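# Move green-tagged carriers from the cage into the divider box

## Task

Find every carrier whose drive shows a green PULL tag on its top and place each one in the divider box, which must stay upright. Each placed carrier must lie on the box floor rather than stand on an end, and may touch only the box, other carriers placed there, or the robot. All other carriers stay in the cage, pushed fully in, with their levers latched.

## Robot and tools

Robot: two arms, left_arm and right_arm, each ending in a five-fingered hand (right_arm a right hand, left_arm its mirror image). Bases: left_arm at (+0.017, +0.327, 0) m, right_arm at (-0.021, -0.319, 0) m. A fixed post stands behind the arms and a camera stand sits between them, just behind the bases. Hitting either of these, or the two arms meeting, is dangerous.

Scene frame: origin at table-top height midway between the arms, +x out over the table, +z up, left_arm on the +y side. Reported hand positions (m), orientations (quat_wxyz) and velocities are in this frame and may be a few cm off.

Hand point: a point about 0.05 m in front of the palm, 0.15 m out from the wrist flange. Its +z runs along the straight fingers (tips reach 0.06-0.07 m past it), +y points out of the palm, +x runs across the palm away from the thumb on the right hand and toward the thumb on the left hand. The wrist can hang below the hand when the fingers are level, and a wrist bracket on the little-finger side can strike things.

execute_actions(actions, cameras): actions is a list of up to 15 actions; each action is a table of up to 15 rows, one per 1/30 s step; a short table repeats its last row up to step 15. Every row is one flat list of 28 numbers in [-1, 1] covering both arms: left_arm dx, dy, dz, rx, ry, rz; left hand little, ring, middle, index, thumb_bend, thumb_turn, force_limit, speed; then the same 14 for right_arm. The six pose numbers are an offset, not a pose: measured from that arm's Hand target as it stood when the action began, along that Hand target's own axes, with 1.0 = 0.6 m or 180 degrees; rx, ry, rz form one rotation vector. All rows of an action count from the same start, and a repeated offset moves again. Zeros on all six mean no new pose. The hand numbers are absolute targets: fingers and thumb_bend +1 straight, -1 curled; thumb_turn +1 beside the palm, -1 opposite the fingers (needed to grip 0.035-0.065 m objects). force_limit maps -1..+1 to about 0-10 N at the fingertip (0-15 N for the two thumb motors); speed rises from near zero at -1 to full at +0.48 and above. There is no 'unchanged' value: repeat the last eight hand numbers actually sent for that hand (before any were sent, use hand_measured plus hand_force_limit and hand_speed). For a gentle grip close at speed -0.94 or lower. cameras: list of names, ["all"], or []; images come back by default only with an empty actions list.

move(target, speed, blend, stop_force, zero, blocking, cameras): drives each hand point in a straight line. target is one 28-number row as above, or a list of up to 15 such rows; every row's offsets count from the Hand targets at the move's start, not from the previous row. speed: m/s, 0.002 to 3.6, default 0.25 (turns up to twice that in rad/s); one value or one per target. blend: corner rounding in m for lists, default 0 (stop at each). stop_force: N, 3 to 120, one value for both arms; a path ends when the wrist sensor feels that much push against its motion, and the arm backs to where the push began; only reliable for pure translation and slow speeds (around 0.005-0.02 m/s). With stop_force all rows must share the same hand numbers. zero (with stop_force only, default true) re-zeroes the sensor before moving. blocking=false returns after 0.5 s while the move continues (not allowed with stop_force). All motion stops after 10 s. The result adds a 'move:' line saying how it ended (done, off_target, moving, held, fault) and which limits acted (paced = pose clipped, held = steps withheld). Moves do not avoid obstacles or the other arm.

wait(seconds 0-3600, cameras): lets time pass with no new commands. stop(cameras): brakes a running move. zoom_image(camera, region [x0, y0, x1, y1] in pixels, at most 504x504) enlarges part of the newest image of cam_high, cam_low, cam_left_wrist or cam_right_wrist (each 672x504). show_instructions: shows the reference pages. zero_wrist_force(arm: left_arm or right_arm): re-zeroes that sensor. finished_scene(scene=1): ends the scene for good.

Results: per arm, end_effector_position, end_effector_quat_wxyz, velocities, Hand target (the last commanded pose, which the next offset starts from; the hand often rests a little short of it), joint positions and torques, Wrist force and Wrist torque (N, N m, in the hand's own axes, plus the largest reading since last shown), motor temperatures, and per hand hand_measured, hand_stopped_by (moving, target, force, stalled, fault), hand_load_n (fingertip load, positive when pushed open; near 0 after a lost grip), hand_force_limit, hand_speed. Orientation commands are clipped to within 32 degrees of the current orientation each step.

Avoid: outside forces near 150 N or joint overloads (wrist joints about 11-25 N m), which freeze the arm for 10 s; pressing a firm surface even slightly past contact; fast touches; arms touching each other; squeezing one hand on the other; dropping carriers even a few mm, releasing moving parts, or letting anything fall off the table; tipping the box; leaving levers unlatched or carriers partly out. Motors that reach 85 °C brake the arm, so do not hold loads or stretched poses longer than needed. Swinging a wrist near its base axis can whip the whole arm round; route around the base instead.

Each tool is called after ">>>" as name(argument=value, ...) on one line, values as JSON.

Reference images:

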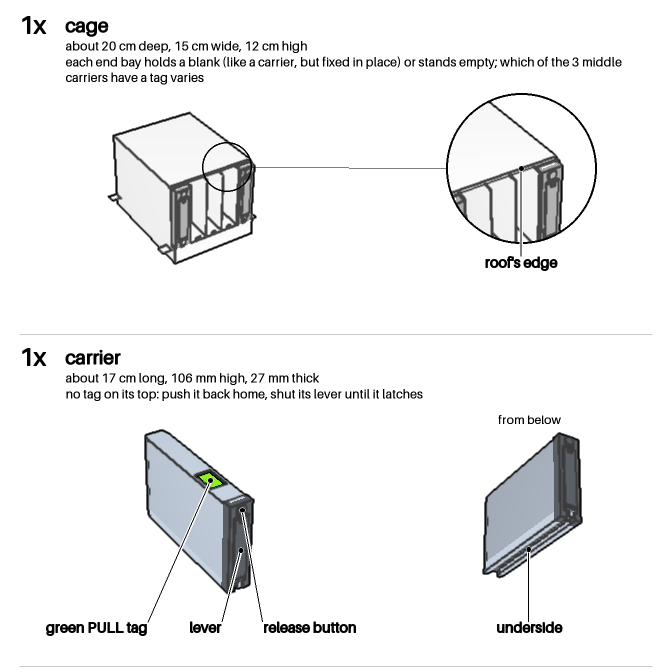

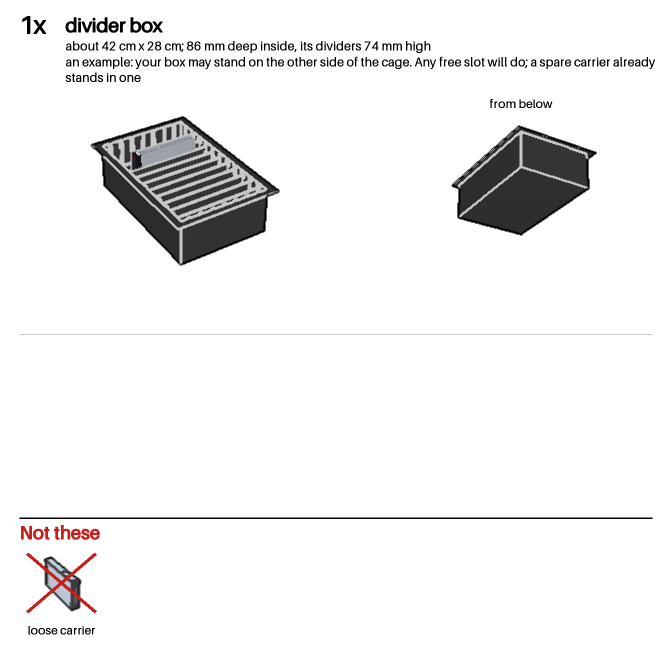

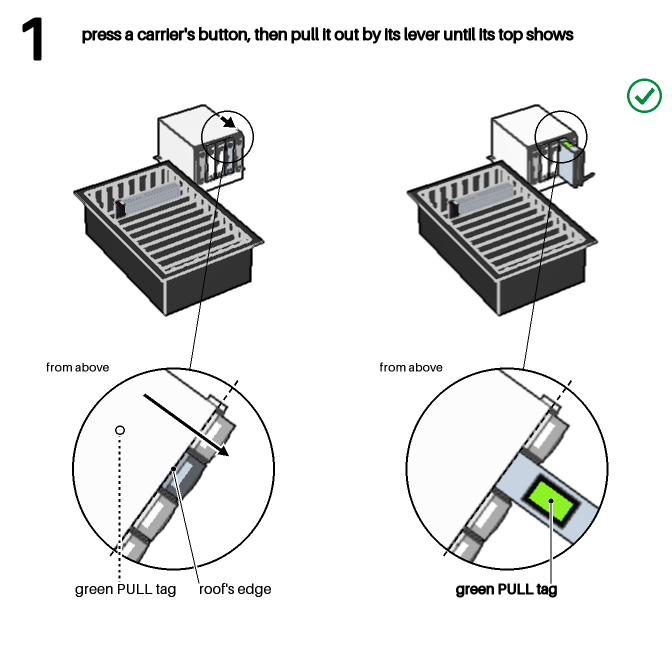

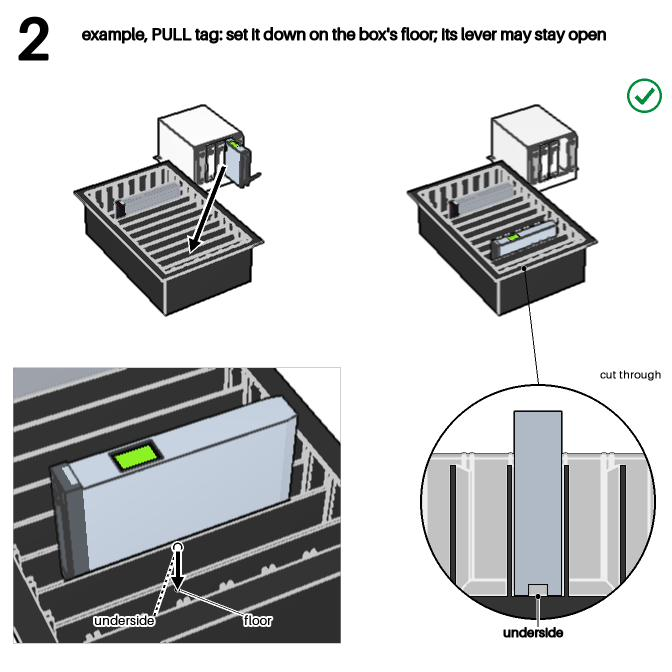

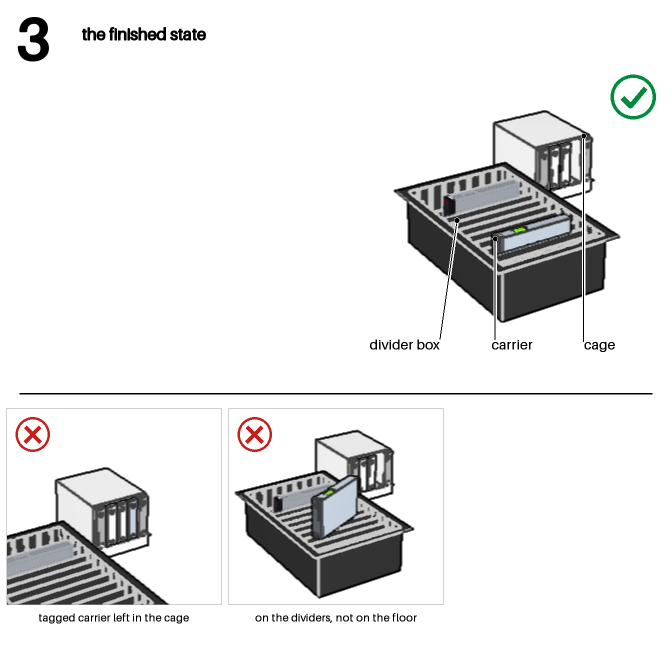

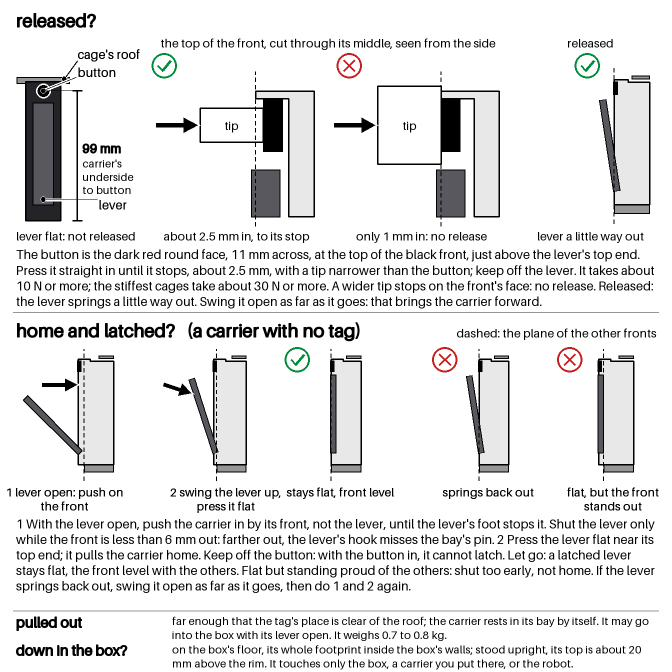

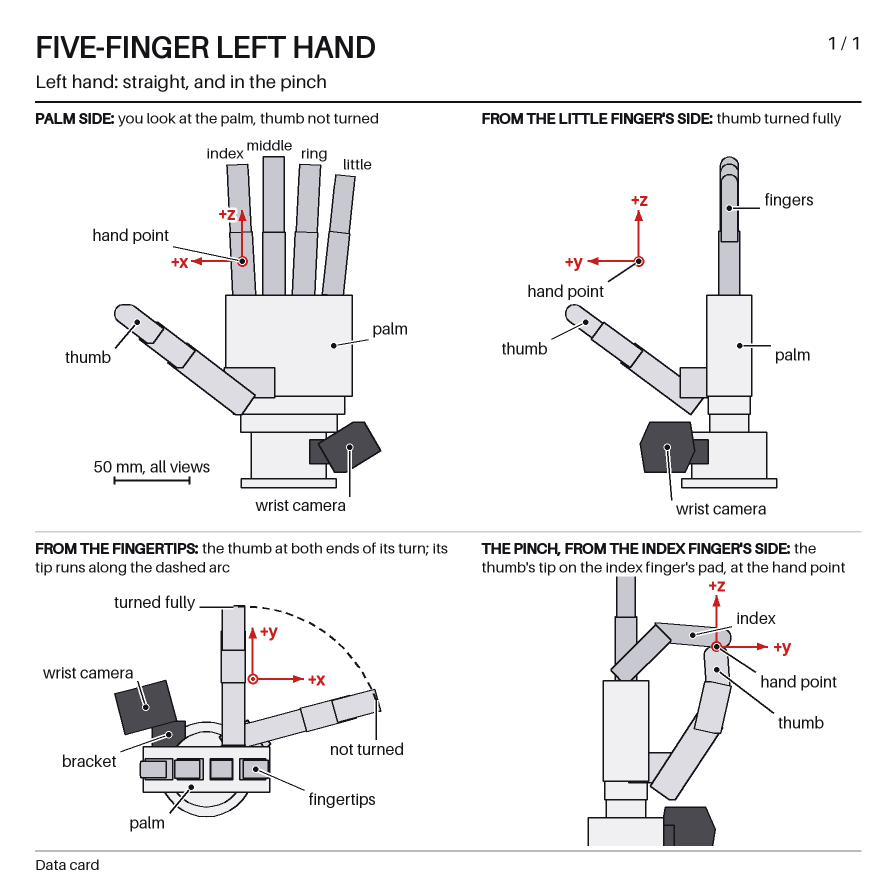

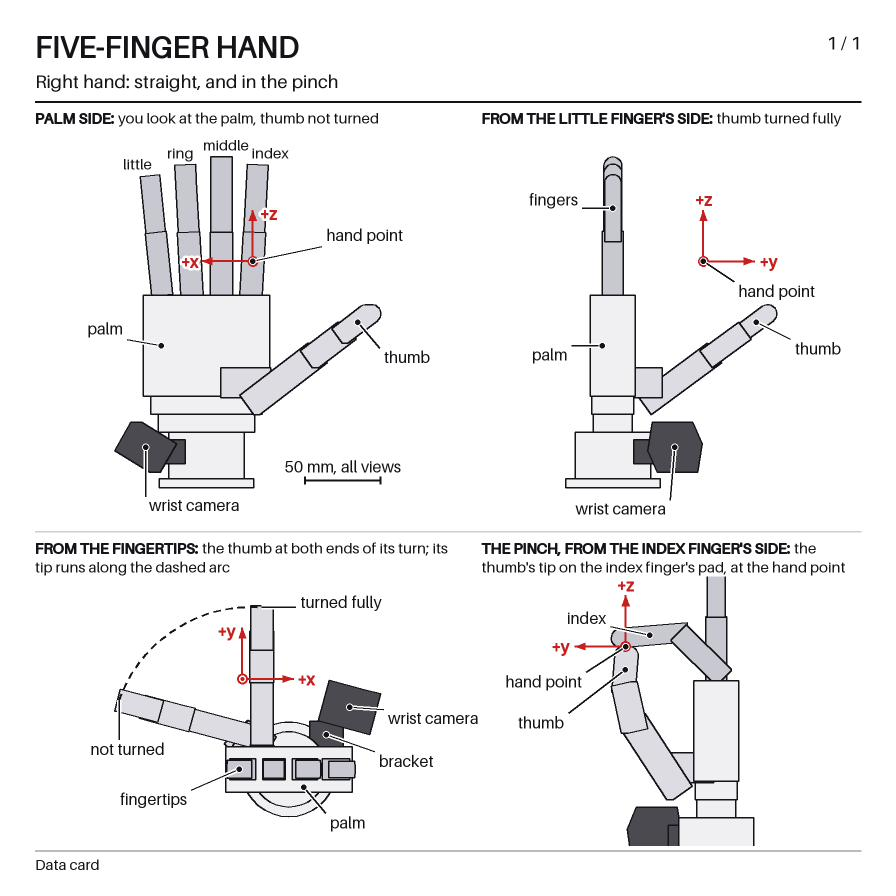

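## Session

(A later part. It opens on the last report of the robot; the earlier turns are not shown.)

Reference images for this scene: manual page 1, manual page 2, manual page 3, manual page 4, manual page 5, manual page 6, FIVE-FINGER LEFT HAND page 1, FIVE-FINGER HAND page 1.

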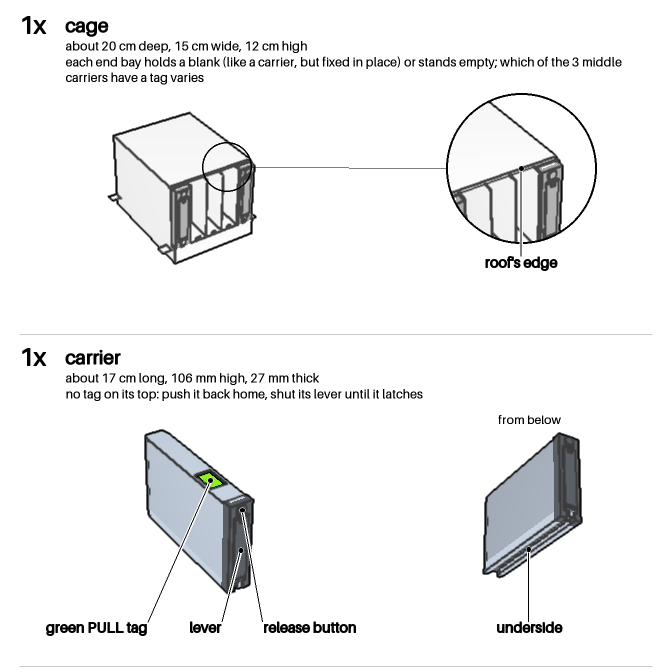

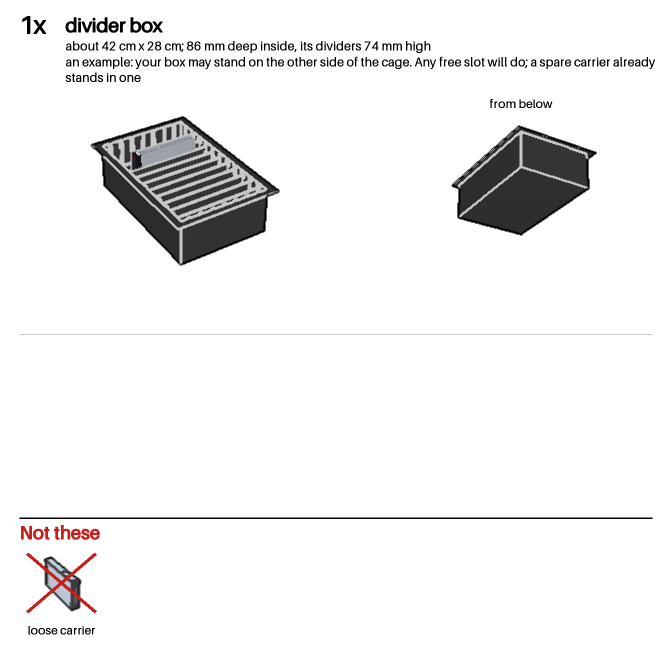

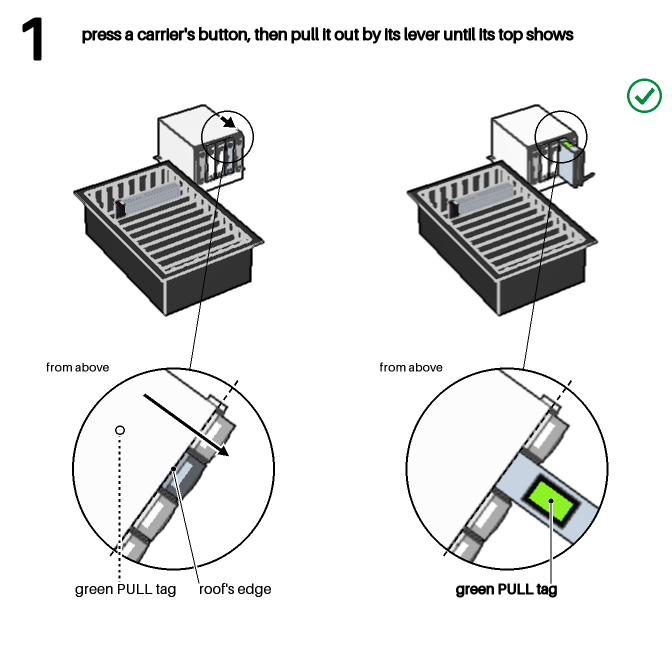

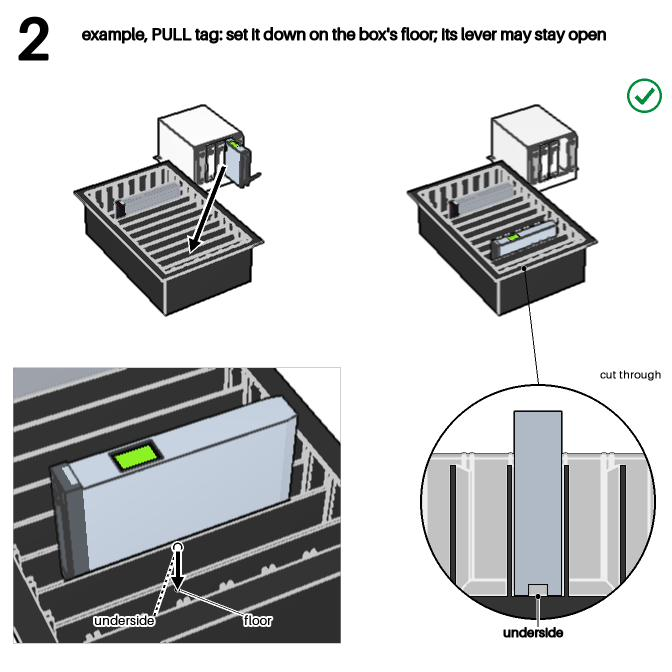

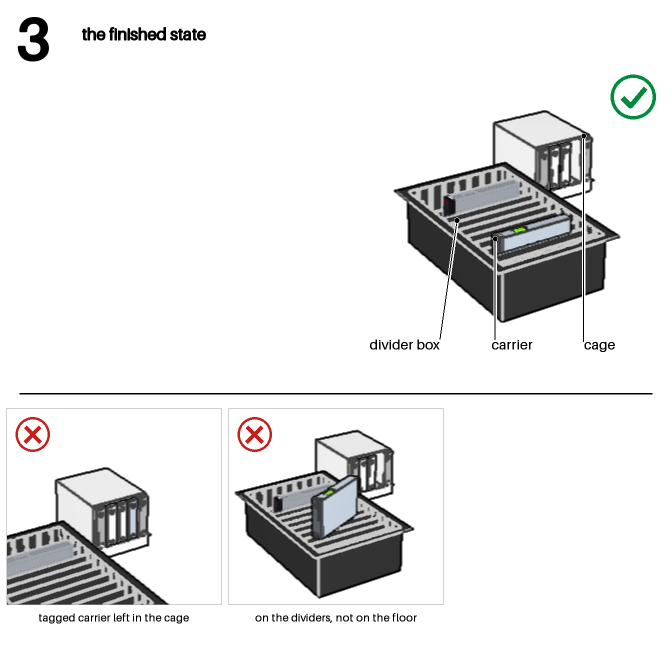

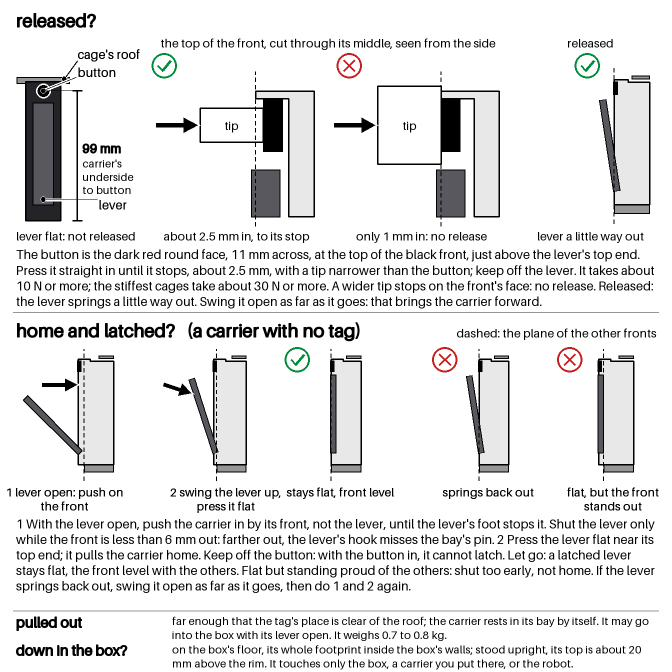

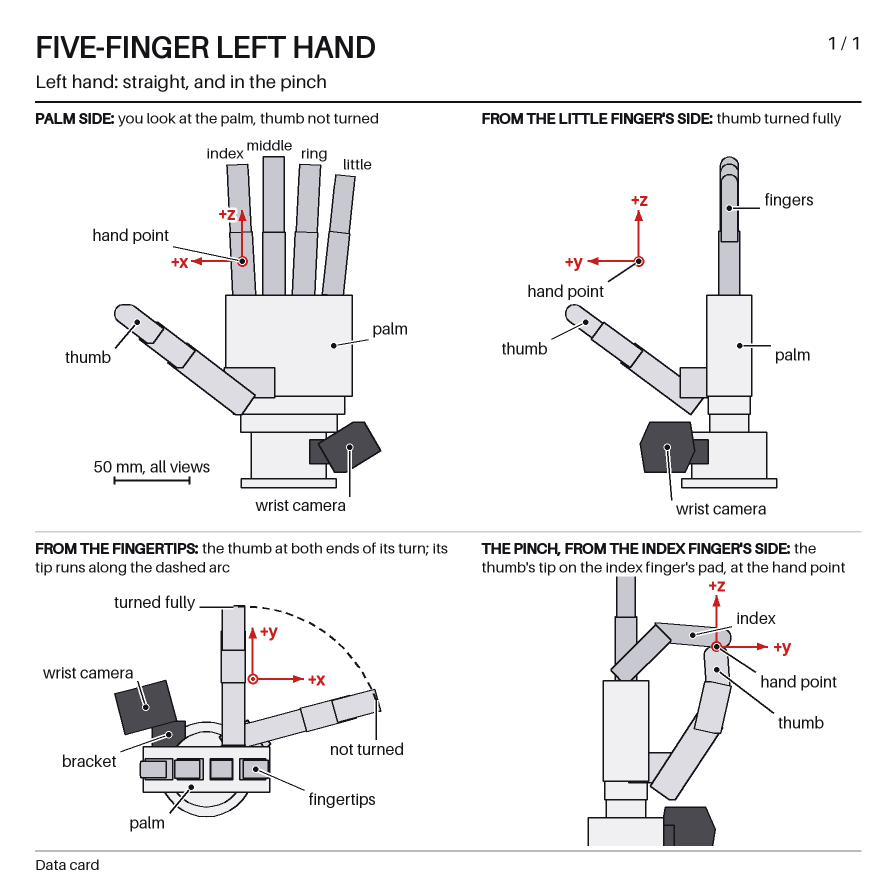

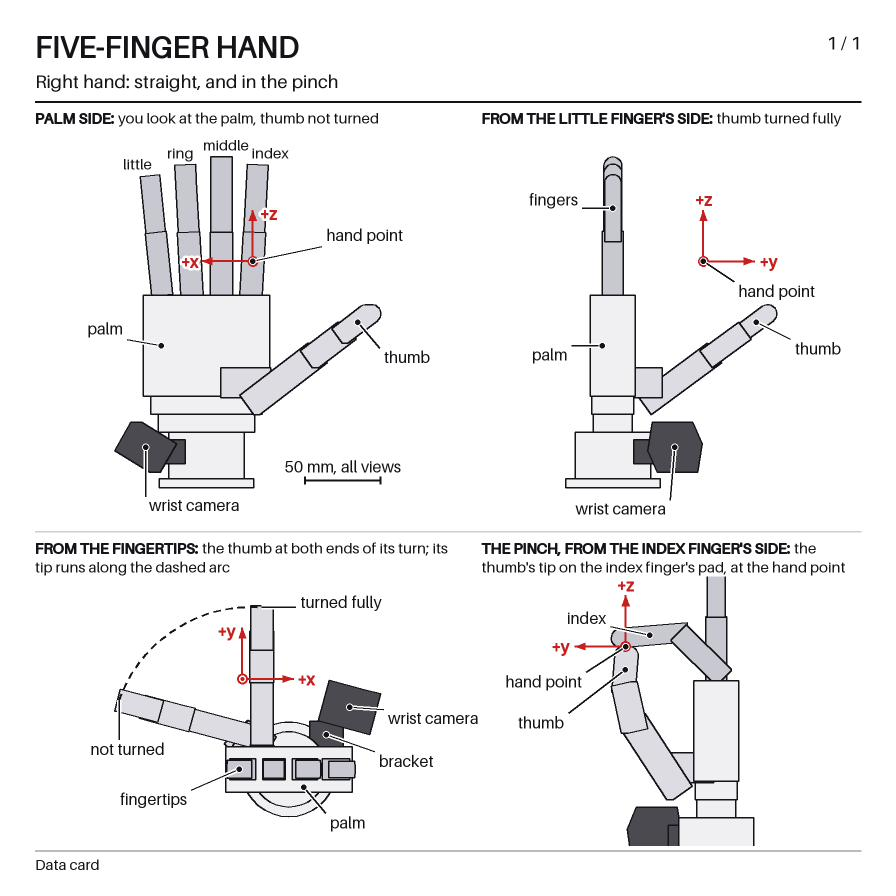

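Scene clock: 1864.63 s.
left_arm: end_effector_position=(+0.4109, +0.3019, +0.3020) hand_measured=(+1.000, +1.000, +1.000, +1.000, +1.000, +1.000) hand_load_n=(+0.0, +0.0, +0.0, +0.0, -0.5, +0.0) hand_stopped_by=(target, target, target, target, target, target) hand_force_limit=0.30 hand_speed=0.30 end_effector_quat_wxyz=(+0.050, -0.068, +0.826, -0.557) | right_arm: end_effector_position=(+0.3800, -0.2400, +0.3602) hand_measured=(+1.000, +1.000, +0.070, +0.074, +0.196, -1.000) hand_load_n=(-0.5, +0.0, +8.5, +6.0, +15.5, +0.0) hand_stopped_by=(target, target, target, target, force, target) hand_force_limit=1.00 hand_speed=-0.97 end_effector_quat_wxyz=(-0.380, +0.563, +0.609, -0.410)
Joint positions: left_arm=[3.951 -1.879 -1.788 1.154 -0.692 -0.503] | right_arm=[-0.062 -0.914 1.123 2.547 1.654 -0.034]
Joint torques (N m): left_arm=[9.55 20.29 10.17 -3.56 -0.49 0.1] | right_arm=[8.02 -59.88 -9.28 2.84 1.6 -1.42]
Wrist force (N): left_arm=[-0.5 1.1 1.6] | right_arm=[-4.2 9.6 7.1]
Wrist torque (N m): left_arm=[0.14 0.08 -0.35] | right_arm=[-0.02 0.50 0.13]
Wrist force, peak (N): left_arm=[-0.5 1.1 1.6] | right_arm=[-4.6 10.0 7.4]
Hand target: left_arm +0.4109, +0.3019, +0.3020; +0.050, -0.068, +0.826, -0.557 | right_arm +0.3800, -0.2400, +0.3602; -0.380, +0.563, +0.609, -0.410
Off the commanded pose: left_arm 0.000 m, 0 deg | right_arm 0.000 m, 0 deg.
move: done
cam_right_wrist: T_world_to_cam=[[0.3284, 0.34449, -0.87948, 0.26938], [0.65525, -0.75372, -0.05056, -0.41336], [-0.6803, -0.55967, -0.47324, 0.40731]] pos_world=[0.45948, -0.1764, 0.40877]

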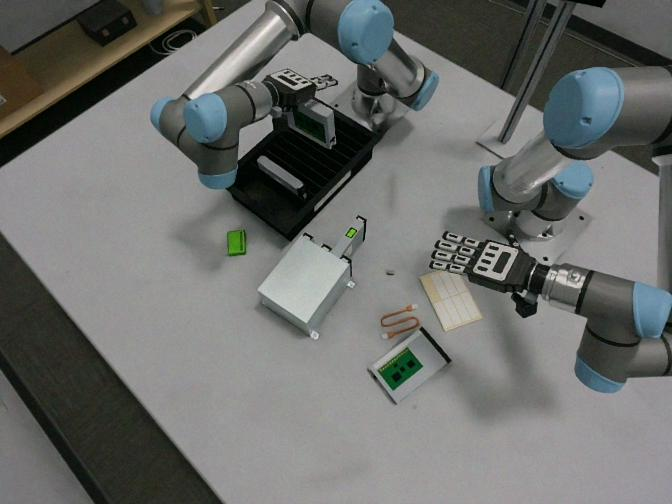

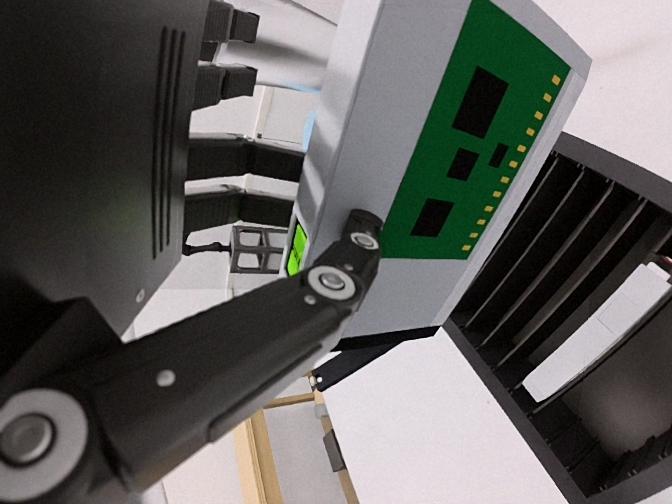

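>>> move(target=[0,0,0,0,0,0,1,1,1,1,1,1,0.3,0.3,-0.0355,0.2592,-0.1078,0,0.0095,0.0039,1,1,0.066,0.072,0.18,-1,1.0,-0.97], speed=0.1, cameras=["cam_high","cam_right_wrist"])

>>> zoom_image(camera="cam_high", region=[210, 110, 330, 230])

Scene clock: 1907.70 s.
left_arm: end_effector_position=(+0.4109, +0.3019, +0.3020) hand_measured=(+1.000, +1.000, +1.000, +1.000, +1.000, +1.000) hand_load_n=(+0.0, +0.0, +0.0, +0.0, +0.0, +0.0) hand_stopped_by=(target, target, target, target, target, target) hand_force_limit=0.30 hand_speed=0.30 end_effector_quat_wxyz=(+0.050, -0.068, +0.826, -0.557) | right_arm: end_effector_position=(+0.4996, -0.2520, +0.2403) hand_measured=(+1.000, +1.000, +0.070, +0.074, +0.196, -1.000) hand_load_n=(+0.0, +0.0, +8.5, +6.0, +15.5, +0.0) hand_stopped_by=(target, target, target, target, force, target) hand_force_limit=1.00 hand_speed=-0.97 end_effector_quat_wxyz=(-0.386, +0.573, +0.600, -0.404)
Joint positions: left_arm=[3.951 -1.879 -1.788 1.154 -0.692 -0.503] | right_arm=[-0.085 -0.492 0.659 2.589 1.646 -0.031]
Joint torques (N m): left_arm=[9.49 20.86 10.08 -3.5 -0.33 0.08] | right_arm=[2.29 -60.64 -23.2 5.54 -1.23 1.39]
Wrist force (N): left_arm=[-0.5 0.9 1.2] | right_arm=[-4.2 9.5 6.9]
Wrist torque (N m): left_arm=[0.12 0.06 -0.35] | right_arm=[-0.04 0.53 -0.05]
Wrist force, peak (N): left_arm=[-0.8 1.1 1.5] | right_arm=[-4.6 11.2 6.6]
Hand target: left_arm +0.4109, +0.3019, +0.3020; +0.050, -0.068, +0.826, -0.557 | right_arm +0.4996, -0.2520, +0.2403; -0.386, +0.573, +0.600, -0.404
Off the commanded pose: left_arm 0.000 m, 0 deg | right_arm 0.000 m, 0 deg.
move: done
cam_right_wrist: T_world_to_cam=[[0.33932, 0.33367, -0.87951, 0.1206], [0.63071, -0.77438, -0.05045, -0.49987], [-0.69791, -0.53759, -0.47321, 0.4396]] pos_world=[0.58115, -0.191, 0.28887]

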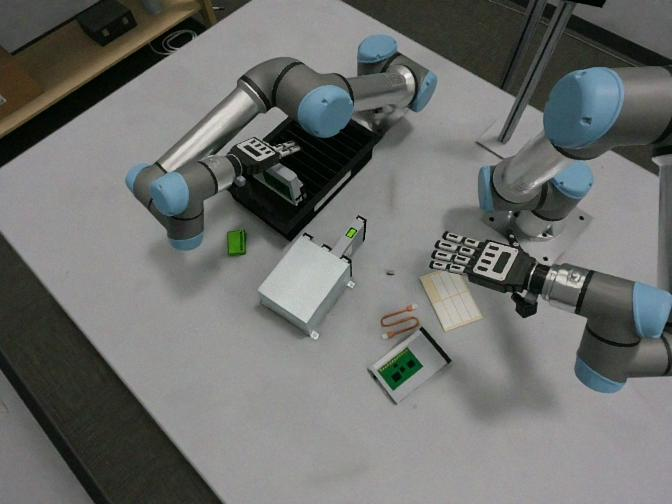

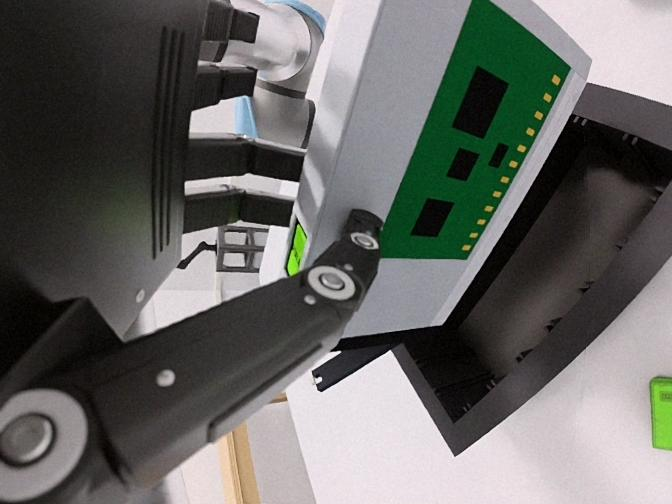

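Scaled by 4.200 from the camera's image (finer frame: 960x720).

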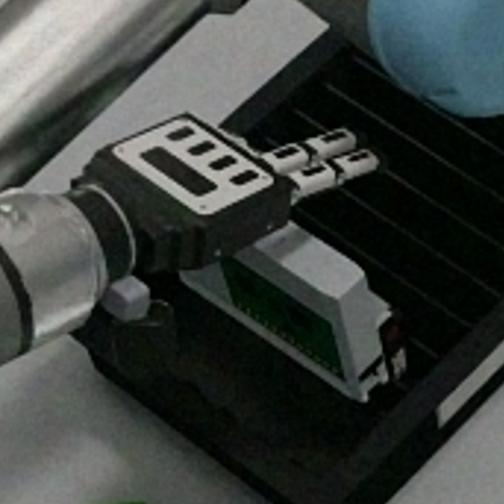

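>>> move(target=[0,0,0,0,0,0,1,1,1,1,1,1,0.3,0.3,-0.005,0.1622,0.0657,0,0,0,1,1,0.066,0.072,0.18,-1,1.0,-0.97], speed=0.04, stop_force=6, cameras=["cam_high","cam_right_wrist"])

>>> zoom_image(camera="cam_high", region=[210, 110, 330, 230])

Scene clock: 1913.30 s.
left_arm: end_effector_position=(+0.4109, +0.3019, +0.3020) hand_measured=(+1.000, +1.000, +1.000, +1.000, +1.000, +1.000) hand_load_n=(+0.0, +0.0, +0.0, -0.5, +0.0, -0.5) hand_stopped_by=(target, target, target, target, target, target) hand_force_limit=0.30 hand_speed=0.30 end_effector_quat_wxyz=(+0.050, -0.068, +0.826, -0.557) | right_arm: end_effector_position=(+0.4997, -0.2539, +0.1734) hand_measured=(+1.000, +1.000, +0.070, +0.074, +0.196, -1.000) hand_load_n=(-0.5, +0.0, +8.0, +5.5, +16.0, +1.0) hand_stopped_by=(target, target, target, target, force, target) hand_force_limit=1.00 hand_speed=-0.97 end_effector_quat_wxyz=(-0.386, +0.573, +0.600, -0.404)
Joint positions: left_arm=[3.951 -1.879 -1.788 1.154 -0.692 -0.503] | right_arm=[-0.088 -0.437 0.724 2.468 1.649 -0.032]
Joint torques (N m): left_arm=[9.99 20.48 9.8 -3.54 -0.38 -0.04] | right_arm=[6.01 -74.37 -23.15 5.66 -1.2 1.4]
Wrist force (N): left_arm=[-0.6 1.0 1.4] | right_arm=[-4.7 9.8 6.8]
Wrist torque (N m): left_arm=[0.13 0.07 -0.35] | right_arm=[0.05 0.57 0.14]
Wrist force, peak (N): left_arm=[-0.9 0.8 1.5] | right_arm=[-4.7 10.0 7.2]
Hand target: left_arm +0.4109, +0.3019, +0.3020; +0.050, -0.068, +0.826, -0.557 | right_arm +0.4997, -0.2539, +0.1734; -0.386, +0.573, +0.600, -0.404 (not the last commanded pose)
Off the commanded pose: left_arm 0.000 m, 0 deg | right_arm 0.038 m, 0 deg.
move: contact (right_arm)
cam_right_wrist: T_world_to_cam=[[0.33926, 0.33362, -0.87955, 0.06236], [0.6307, -0.77438, -0.05046, -0.5047], [-0.69794, -0.53761, -0.47313, 0.40704]] pos_world=[0.58125, -0.1928, 0.22197]

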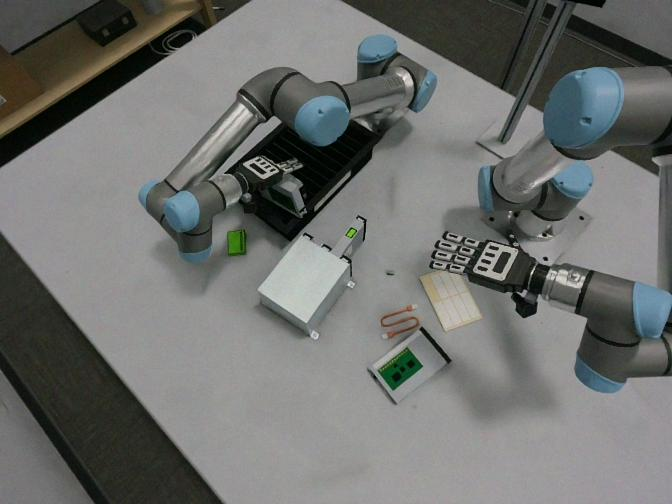

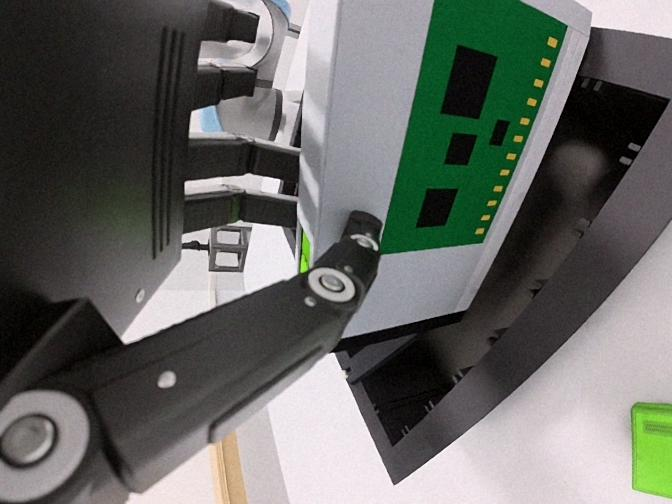

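Scaled by 4.200 from the camera's image (finer frame: 960x720).

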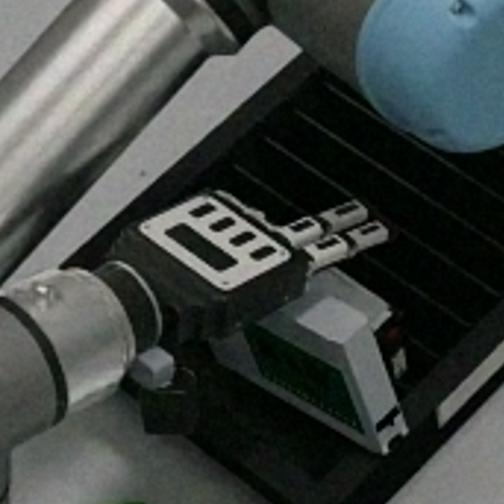

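>>> move(target=[0,0,0,0,0,0,1,1,1,1,1,1,0.3,0.3,-0.0225,-0.1082,-0.0437,0,0,0,1,1,0.066,0.072,0.18,-1,1.0,-0.97], speed=0.05, cameras=["cam_high","cam_right_wrist"])

>>> zoom_image(camera="cam_high", region=[210, 110, 330, 230])

Scene clock: 1925.13 s.
left_arm: end_effector_position=(+0.4109, +0.3019, +0.3020) hand_measured=(+1.000, +1.000, +1.000, +1.000, +1.000, +1.000) hand_load_n=(+0.0, +0.0, +0.0, +0.0, +0.0, +0.0) hand_stopped_by=(target, target, target, target, target, target) hand_force_limit=0.30 hand_speed=0.30 end_effector_quat_wxyz=(+0.050, -0.068, +0.826, -0.557) | right_arm: end_effector_position=(+0.5002, -0.2674, +0.2434) hand_measured=(+1.000, +1.000, +0.070, +0.074, +0.196, -1.000) hand_load_n=(+0.0, +0.0, +8.0, +5.5, +16.0, +1.0) hand_stopped_by=(target, target, target, target, force, target) hand_force_limit=1.00 hand_speed=-0.97 end_effector_quat_wxyz=(-0.386, +0.573, +0.600, -0.404)
Joint positions: left_arm=[3.951 -1.879 -1.788 1.154 -0.692 -0.503] | right_arm=[-0.106 -0.499 0.665 2.589 1.666 -0.039]
Joint torques (N m): left_arm=[9.76 21.14 9.79 -3.49 -0.42 -0.13] | right_arm=[-10.18 -73.91 -23.93 5.85 1.5 -1.53]
Wrist force (N): left_arm=[-0.6 0.9 1.4] | right_arm=[-4.2 9.3 7.0]
Wrist torque (N m): left_arm=[0.12 0.09 -0.35] | right_arm=[-0.07 0.51 0.14]
Wrist force, peak (N): left_arm=[-0.7 1.3 1.5] | right_arm=[-4.9 10.4 7.3]
Hand target: left_arm +0.4109, +0.3019, +0.3020; +0.050, -0.068, +0.826, -0.557 | right_arm +0.5002, -0.2674, +0.2434; -0.386, +0.573, +0.600, -0.404
Off the commanded pose: left_arm 0.000 m, 0 deg | right_arm 0.000 m, 0 deg.
move: done
cam_right_wrist: T_world_to_cam=[[0.33924, 0.33365, -0.87955, 0.12828], [0.63071, -0.77437, -0.05049, -0.51193], [-0.69794, -0.53761, -0.47313, 0.43326]] pos_world=[0.58175, -0.2063, 0.29197]

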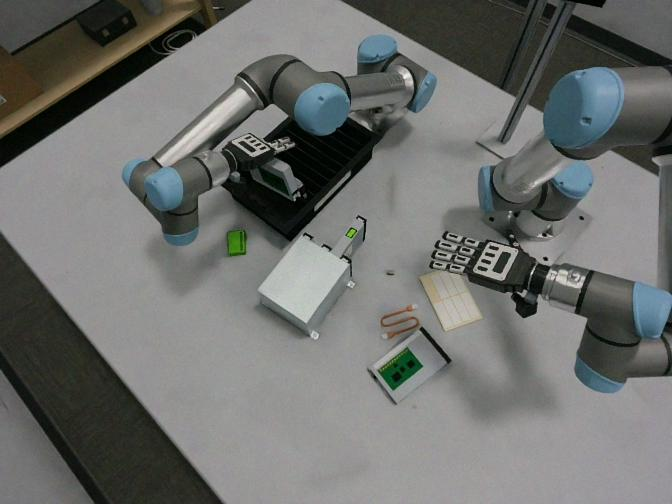

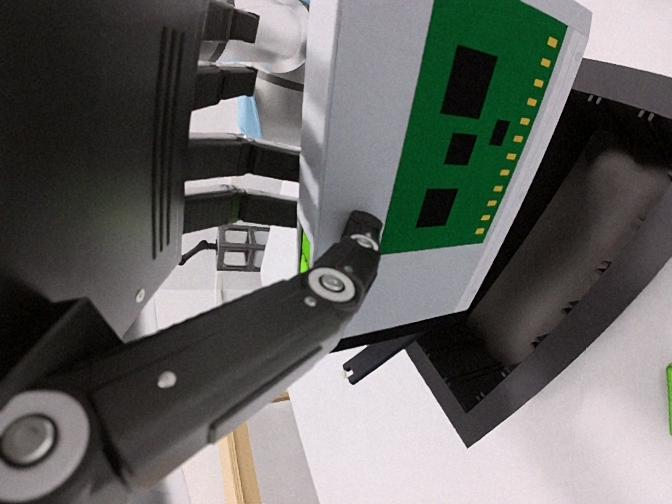

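Scaled by 4.200 from the camera's image (finer frame: 960x720).

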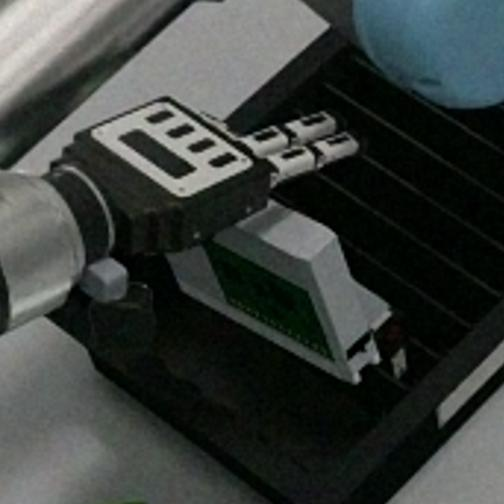

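>>> move(target=[0,0,0,0,0,0,1,1,1,1,1,1,0.3,0.3,0,0,0,0,-0.01665,0.0412,1,1,0.066,0.072,0.18,-1,1.0,-0.97], speed=0.1, cameras=["cam_high","cam_right_wrist"])

>>> zoom_image(camera="cam_high", region=[230, 120, 310, 200])

Scene clock: 1933.17 s.
left_arm: end_effector_position=(+0.4109, +0.3019, +0.3020) hand_measured=(+1.000, +1.000, +1.000, +1.000, +1.000, +1.000) hand_load_n=(+0.0, +0.0, +0.0, +0.0, +0.0, -0.5) hand_stopped_by=(target, target, target, target, target, target) hand_force_limit=0.30 hand_speed=0.30 end_effector_quat_wxyz=(+0.050, -0.068, +0.826, -0.557) | right_arm: end_effector_position=(+0.5002, -0.2674, +0.2434) hand_measured=(+1.000, +1.000, +0.070, +0.074, +0.196, -1.000) hand_load_n=(+0.0, +0.0, +8.5, +5.5, +16.0, +0.5) hand_stopped_by=(target, target, target, target, force, target) hand_force_limit=1.00 hand_speed=-0.97 end_effector_quat_wxyz=(-0.343, +0.600, +0.571, -0.443)
Joint positions: left_arm=[3.951 -1.879 -1.788 1.154 -0.692 -0.503] | right_arm=[-0.078 -0.489 0.66 2.587 1.692 0.101]
Joint torques (N m): left_arm=[9.21 20.87 9.17 -3.42 -0.33 -0.06] | right_arm=[7.71 -59.71 -23.34 2.7 1.63 1.55]
Wrist force (N): left_arm=[-0.5 1.2 1.2] | right_arm=[-2.8 9.5 6.9]
Wrist torque (N m): left_arm=[0.17 0.06 -0.35] | right_arm=[-0.03 0.46 -0.07]
Wrist force, peak (N): left_arm=[-0.6 1.1 1.6] | right_arm=[-4.7 9.8 7.1]
Hand target: left_arm +0.4109, +0.3019, +0.3020; +0.050, -0.068, +0.826, -0.557 | right_arm +0.5002, -0.2674, +0.2434; -0.343, +0.600, +0.571, -0.443
Off the commanded pose: left_arm 0.000 m, 0 deg | right_arm 0.000 m, 0 deg.
move: done
cam_right_wrist: T_world_to_cam=[[0.34502, 0.20842, -0.91516, 0.10061], [0.63063, -0.77363, 0.06157, -0.53901], [-0.69517, -0.59837, -0.39835, 0.39738]] pos_world=[0.58145, -0.20019, 0.28356]

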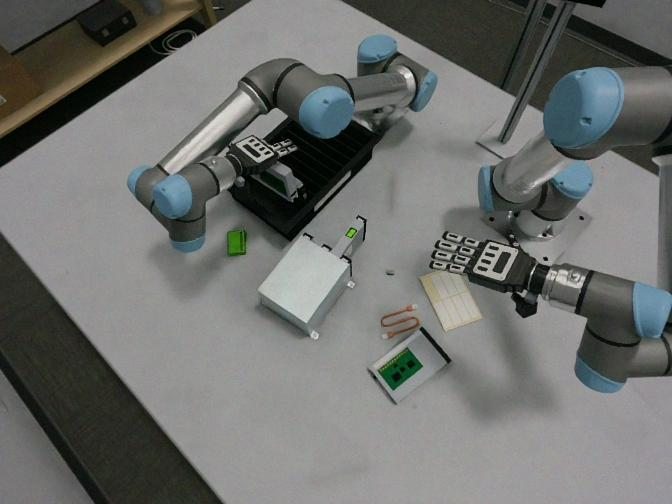

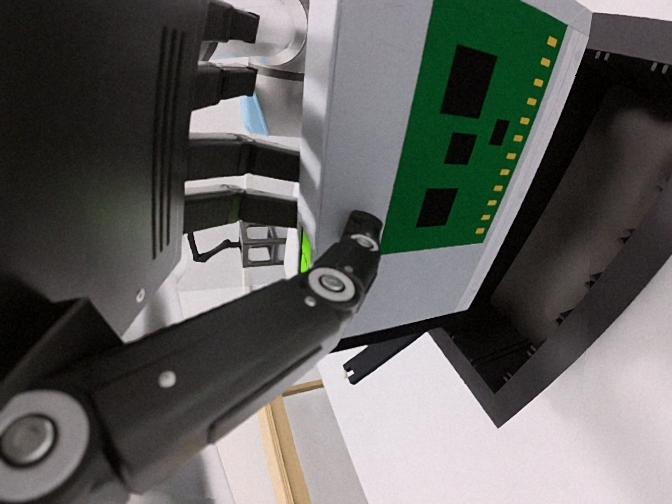

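Scaled by 6.300 from the camera's image (finer frame: 960x720).

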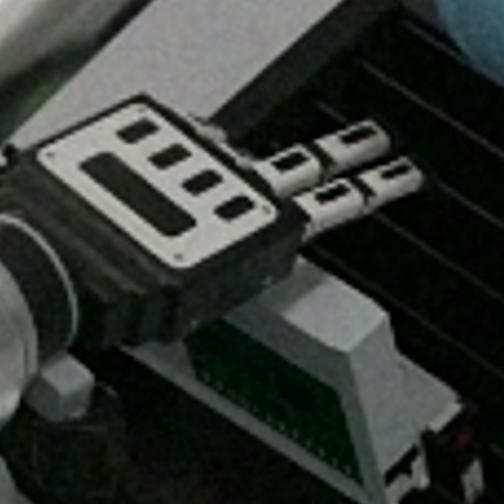

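>>> move(target=[0,0,0,0,0,0,1,1,1,1,1,1,0.3,0.3,0.0306,0.1636,0.0553,0,0,0,1,1,0.066,0.072,0.18,-1,1.0,-0.97], speed=0.03, stop_force=5, cameras=["cam_high","cam_right_wrist"])

>>> zoom_image(camera="cam_high", region=[230, 120, 330, 220])

Scene clock: 1943.53 s.
left_arm: end_effector_position=(+0.4109, +0.3019, +0.3020) hand_measured=(+1.000, +1.000, +1.000, +1.000, +1.000, +1.000) hand_load_n=(+0.0, +0.0, +0.0, +0.0, +0.0, -0.5) hand_stopped_by=(target, target, target, target, target, target) hand_force_limit=0.30 hand_speed=0.30 end_effector_quat_wxyz=(+0.050, -0.068, +0.826, -0.557) | right_arm: end_effector_position=(+0.5043, -0.2646, +0.1714) hand_measured=(+1.000, +1.000, +0.070, +0.074, +0.196, -1.000) hand_load_n=(+0.0, -0.5, +7.5, +5.0, +17.0, +1.0) hand_stopped_by=(target, target, target, target, force, target) hand_force_limit=1.00 hand_speed=-0.97 end_effector_quat_wxyz=(-0.343, +0.600, +0.571, -0.443)
Joint positions: left_arm=[3.951 -1.879 -1.788 1.154 -0.692 -0.503] | right_arm=[-0.074 -0.412 0.694 2.476 1.688 0.103]
Joint torques (N m): left_arm=[9.21 20.75 8.38 -3.36 -0.41 -0.24] | right_arm=[-8.02 -75.02 -23.41 5.68 1.62 -0.67]
Wrist force (N): left_arm=[-0.6 0.9 1.5] | right_arm=[-3.3 9.9 7.2]
Wrist torque (N m): left_arm=[0.11 0.08 -0.35] | right_arm=[0.04 0.51 -0.02]
Wrist force, peak (N): left_arm=[-0.8 1.2 1.4] | right_arm=[-3.5 9.8 7.4]
Hand target: left_arm +0.4109, +0.3019, +0.3020; +0.050, -0.068, +0.826, -0.557 | right_arm +0.5043, -0.2646, +0.1714; -0.343, +0.600, +0.571, -0.443 (not the last commanded pose)
Off the commanded pose: left_arm 0.000 m, 0 deg | right_arm 0.033 m, 0 deg.
move: contact (right_arm)
cam_right_wrist: T_world_to_cam=[[0.345, 0.20828, -0.9152, 0.03272], [0.63066, -0.7736, 0.06168, -0.53503], [-0.69516, -0.59846, -0.39825, 0.37317]] pos_world=[0.58555, -0.19739, 0.21156]

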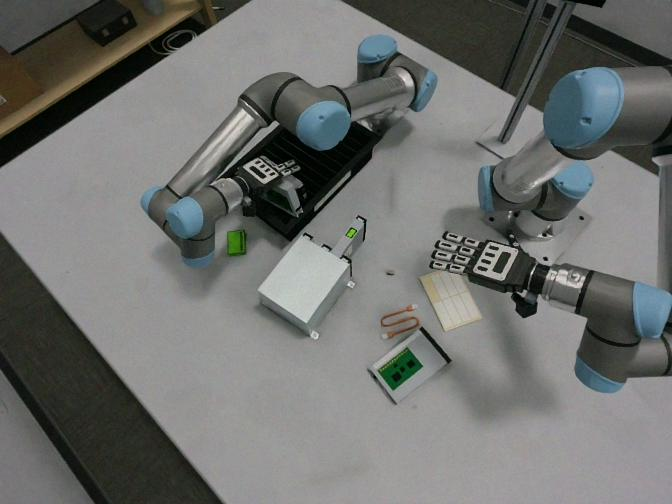

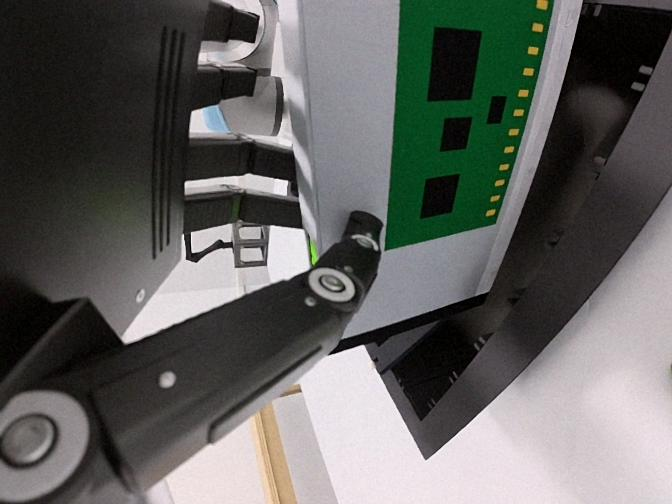

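Scaled by 5.040 from the camera's image (finer frame: 960x720).

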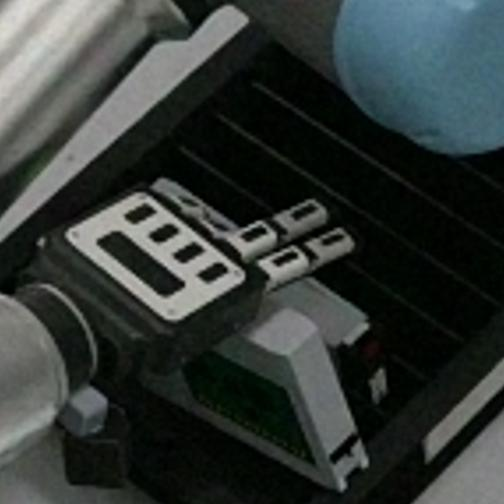

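>>> zoom_image(camera="cam_high", region=[270, 170, 330, 240])

Scaled by 7.200 from the camera's image (finer frame: 960x720).

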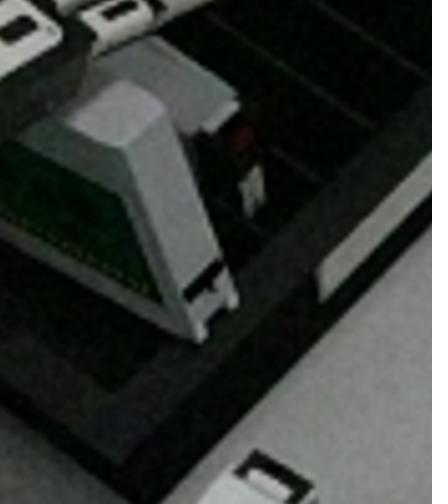

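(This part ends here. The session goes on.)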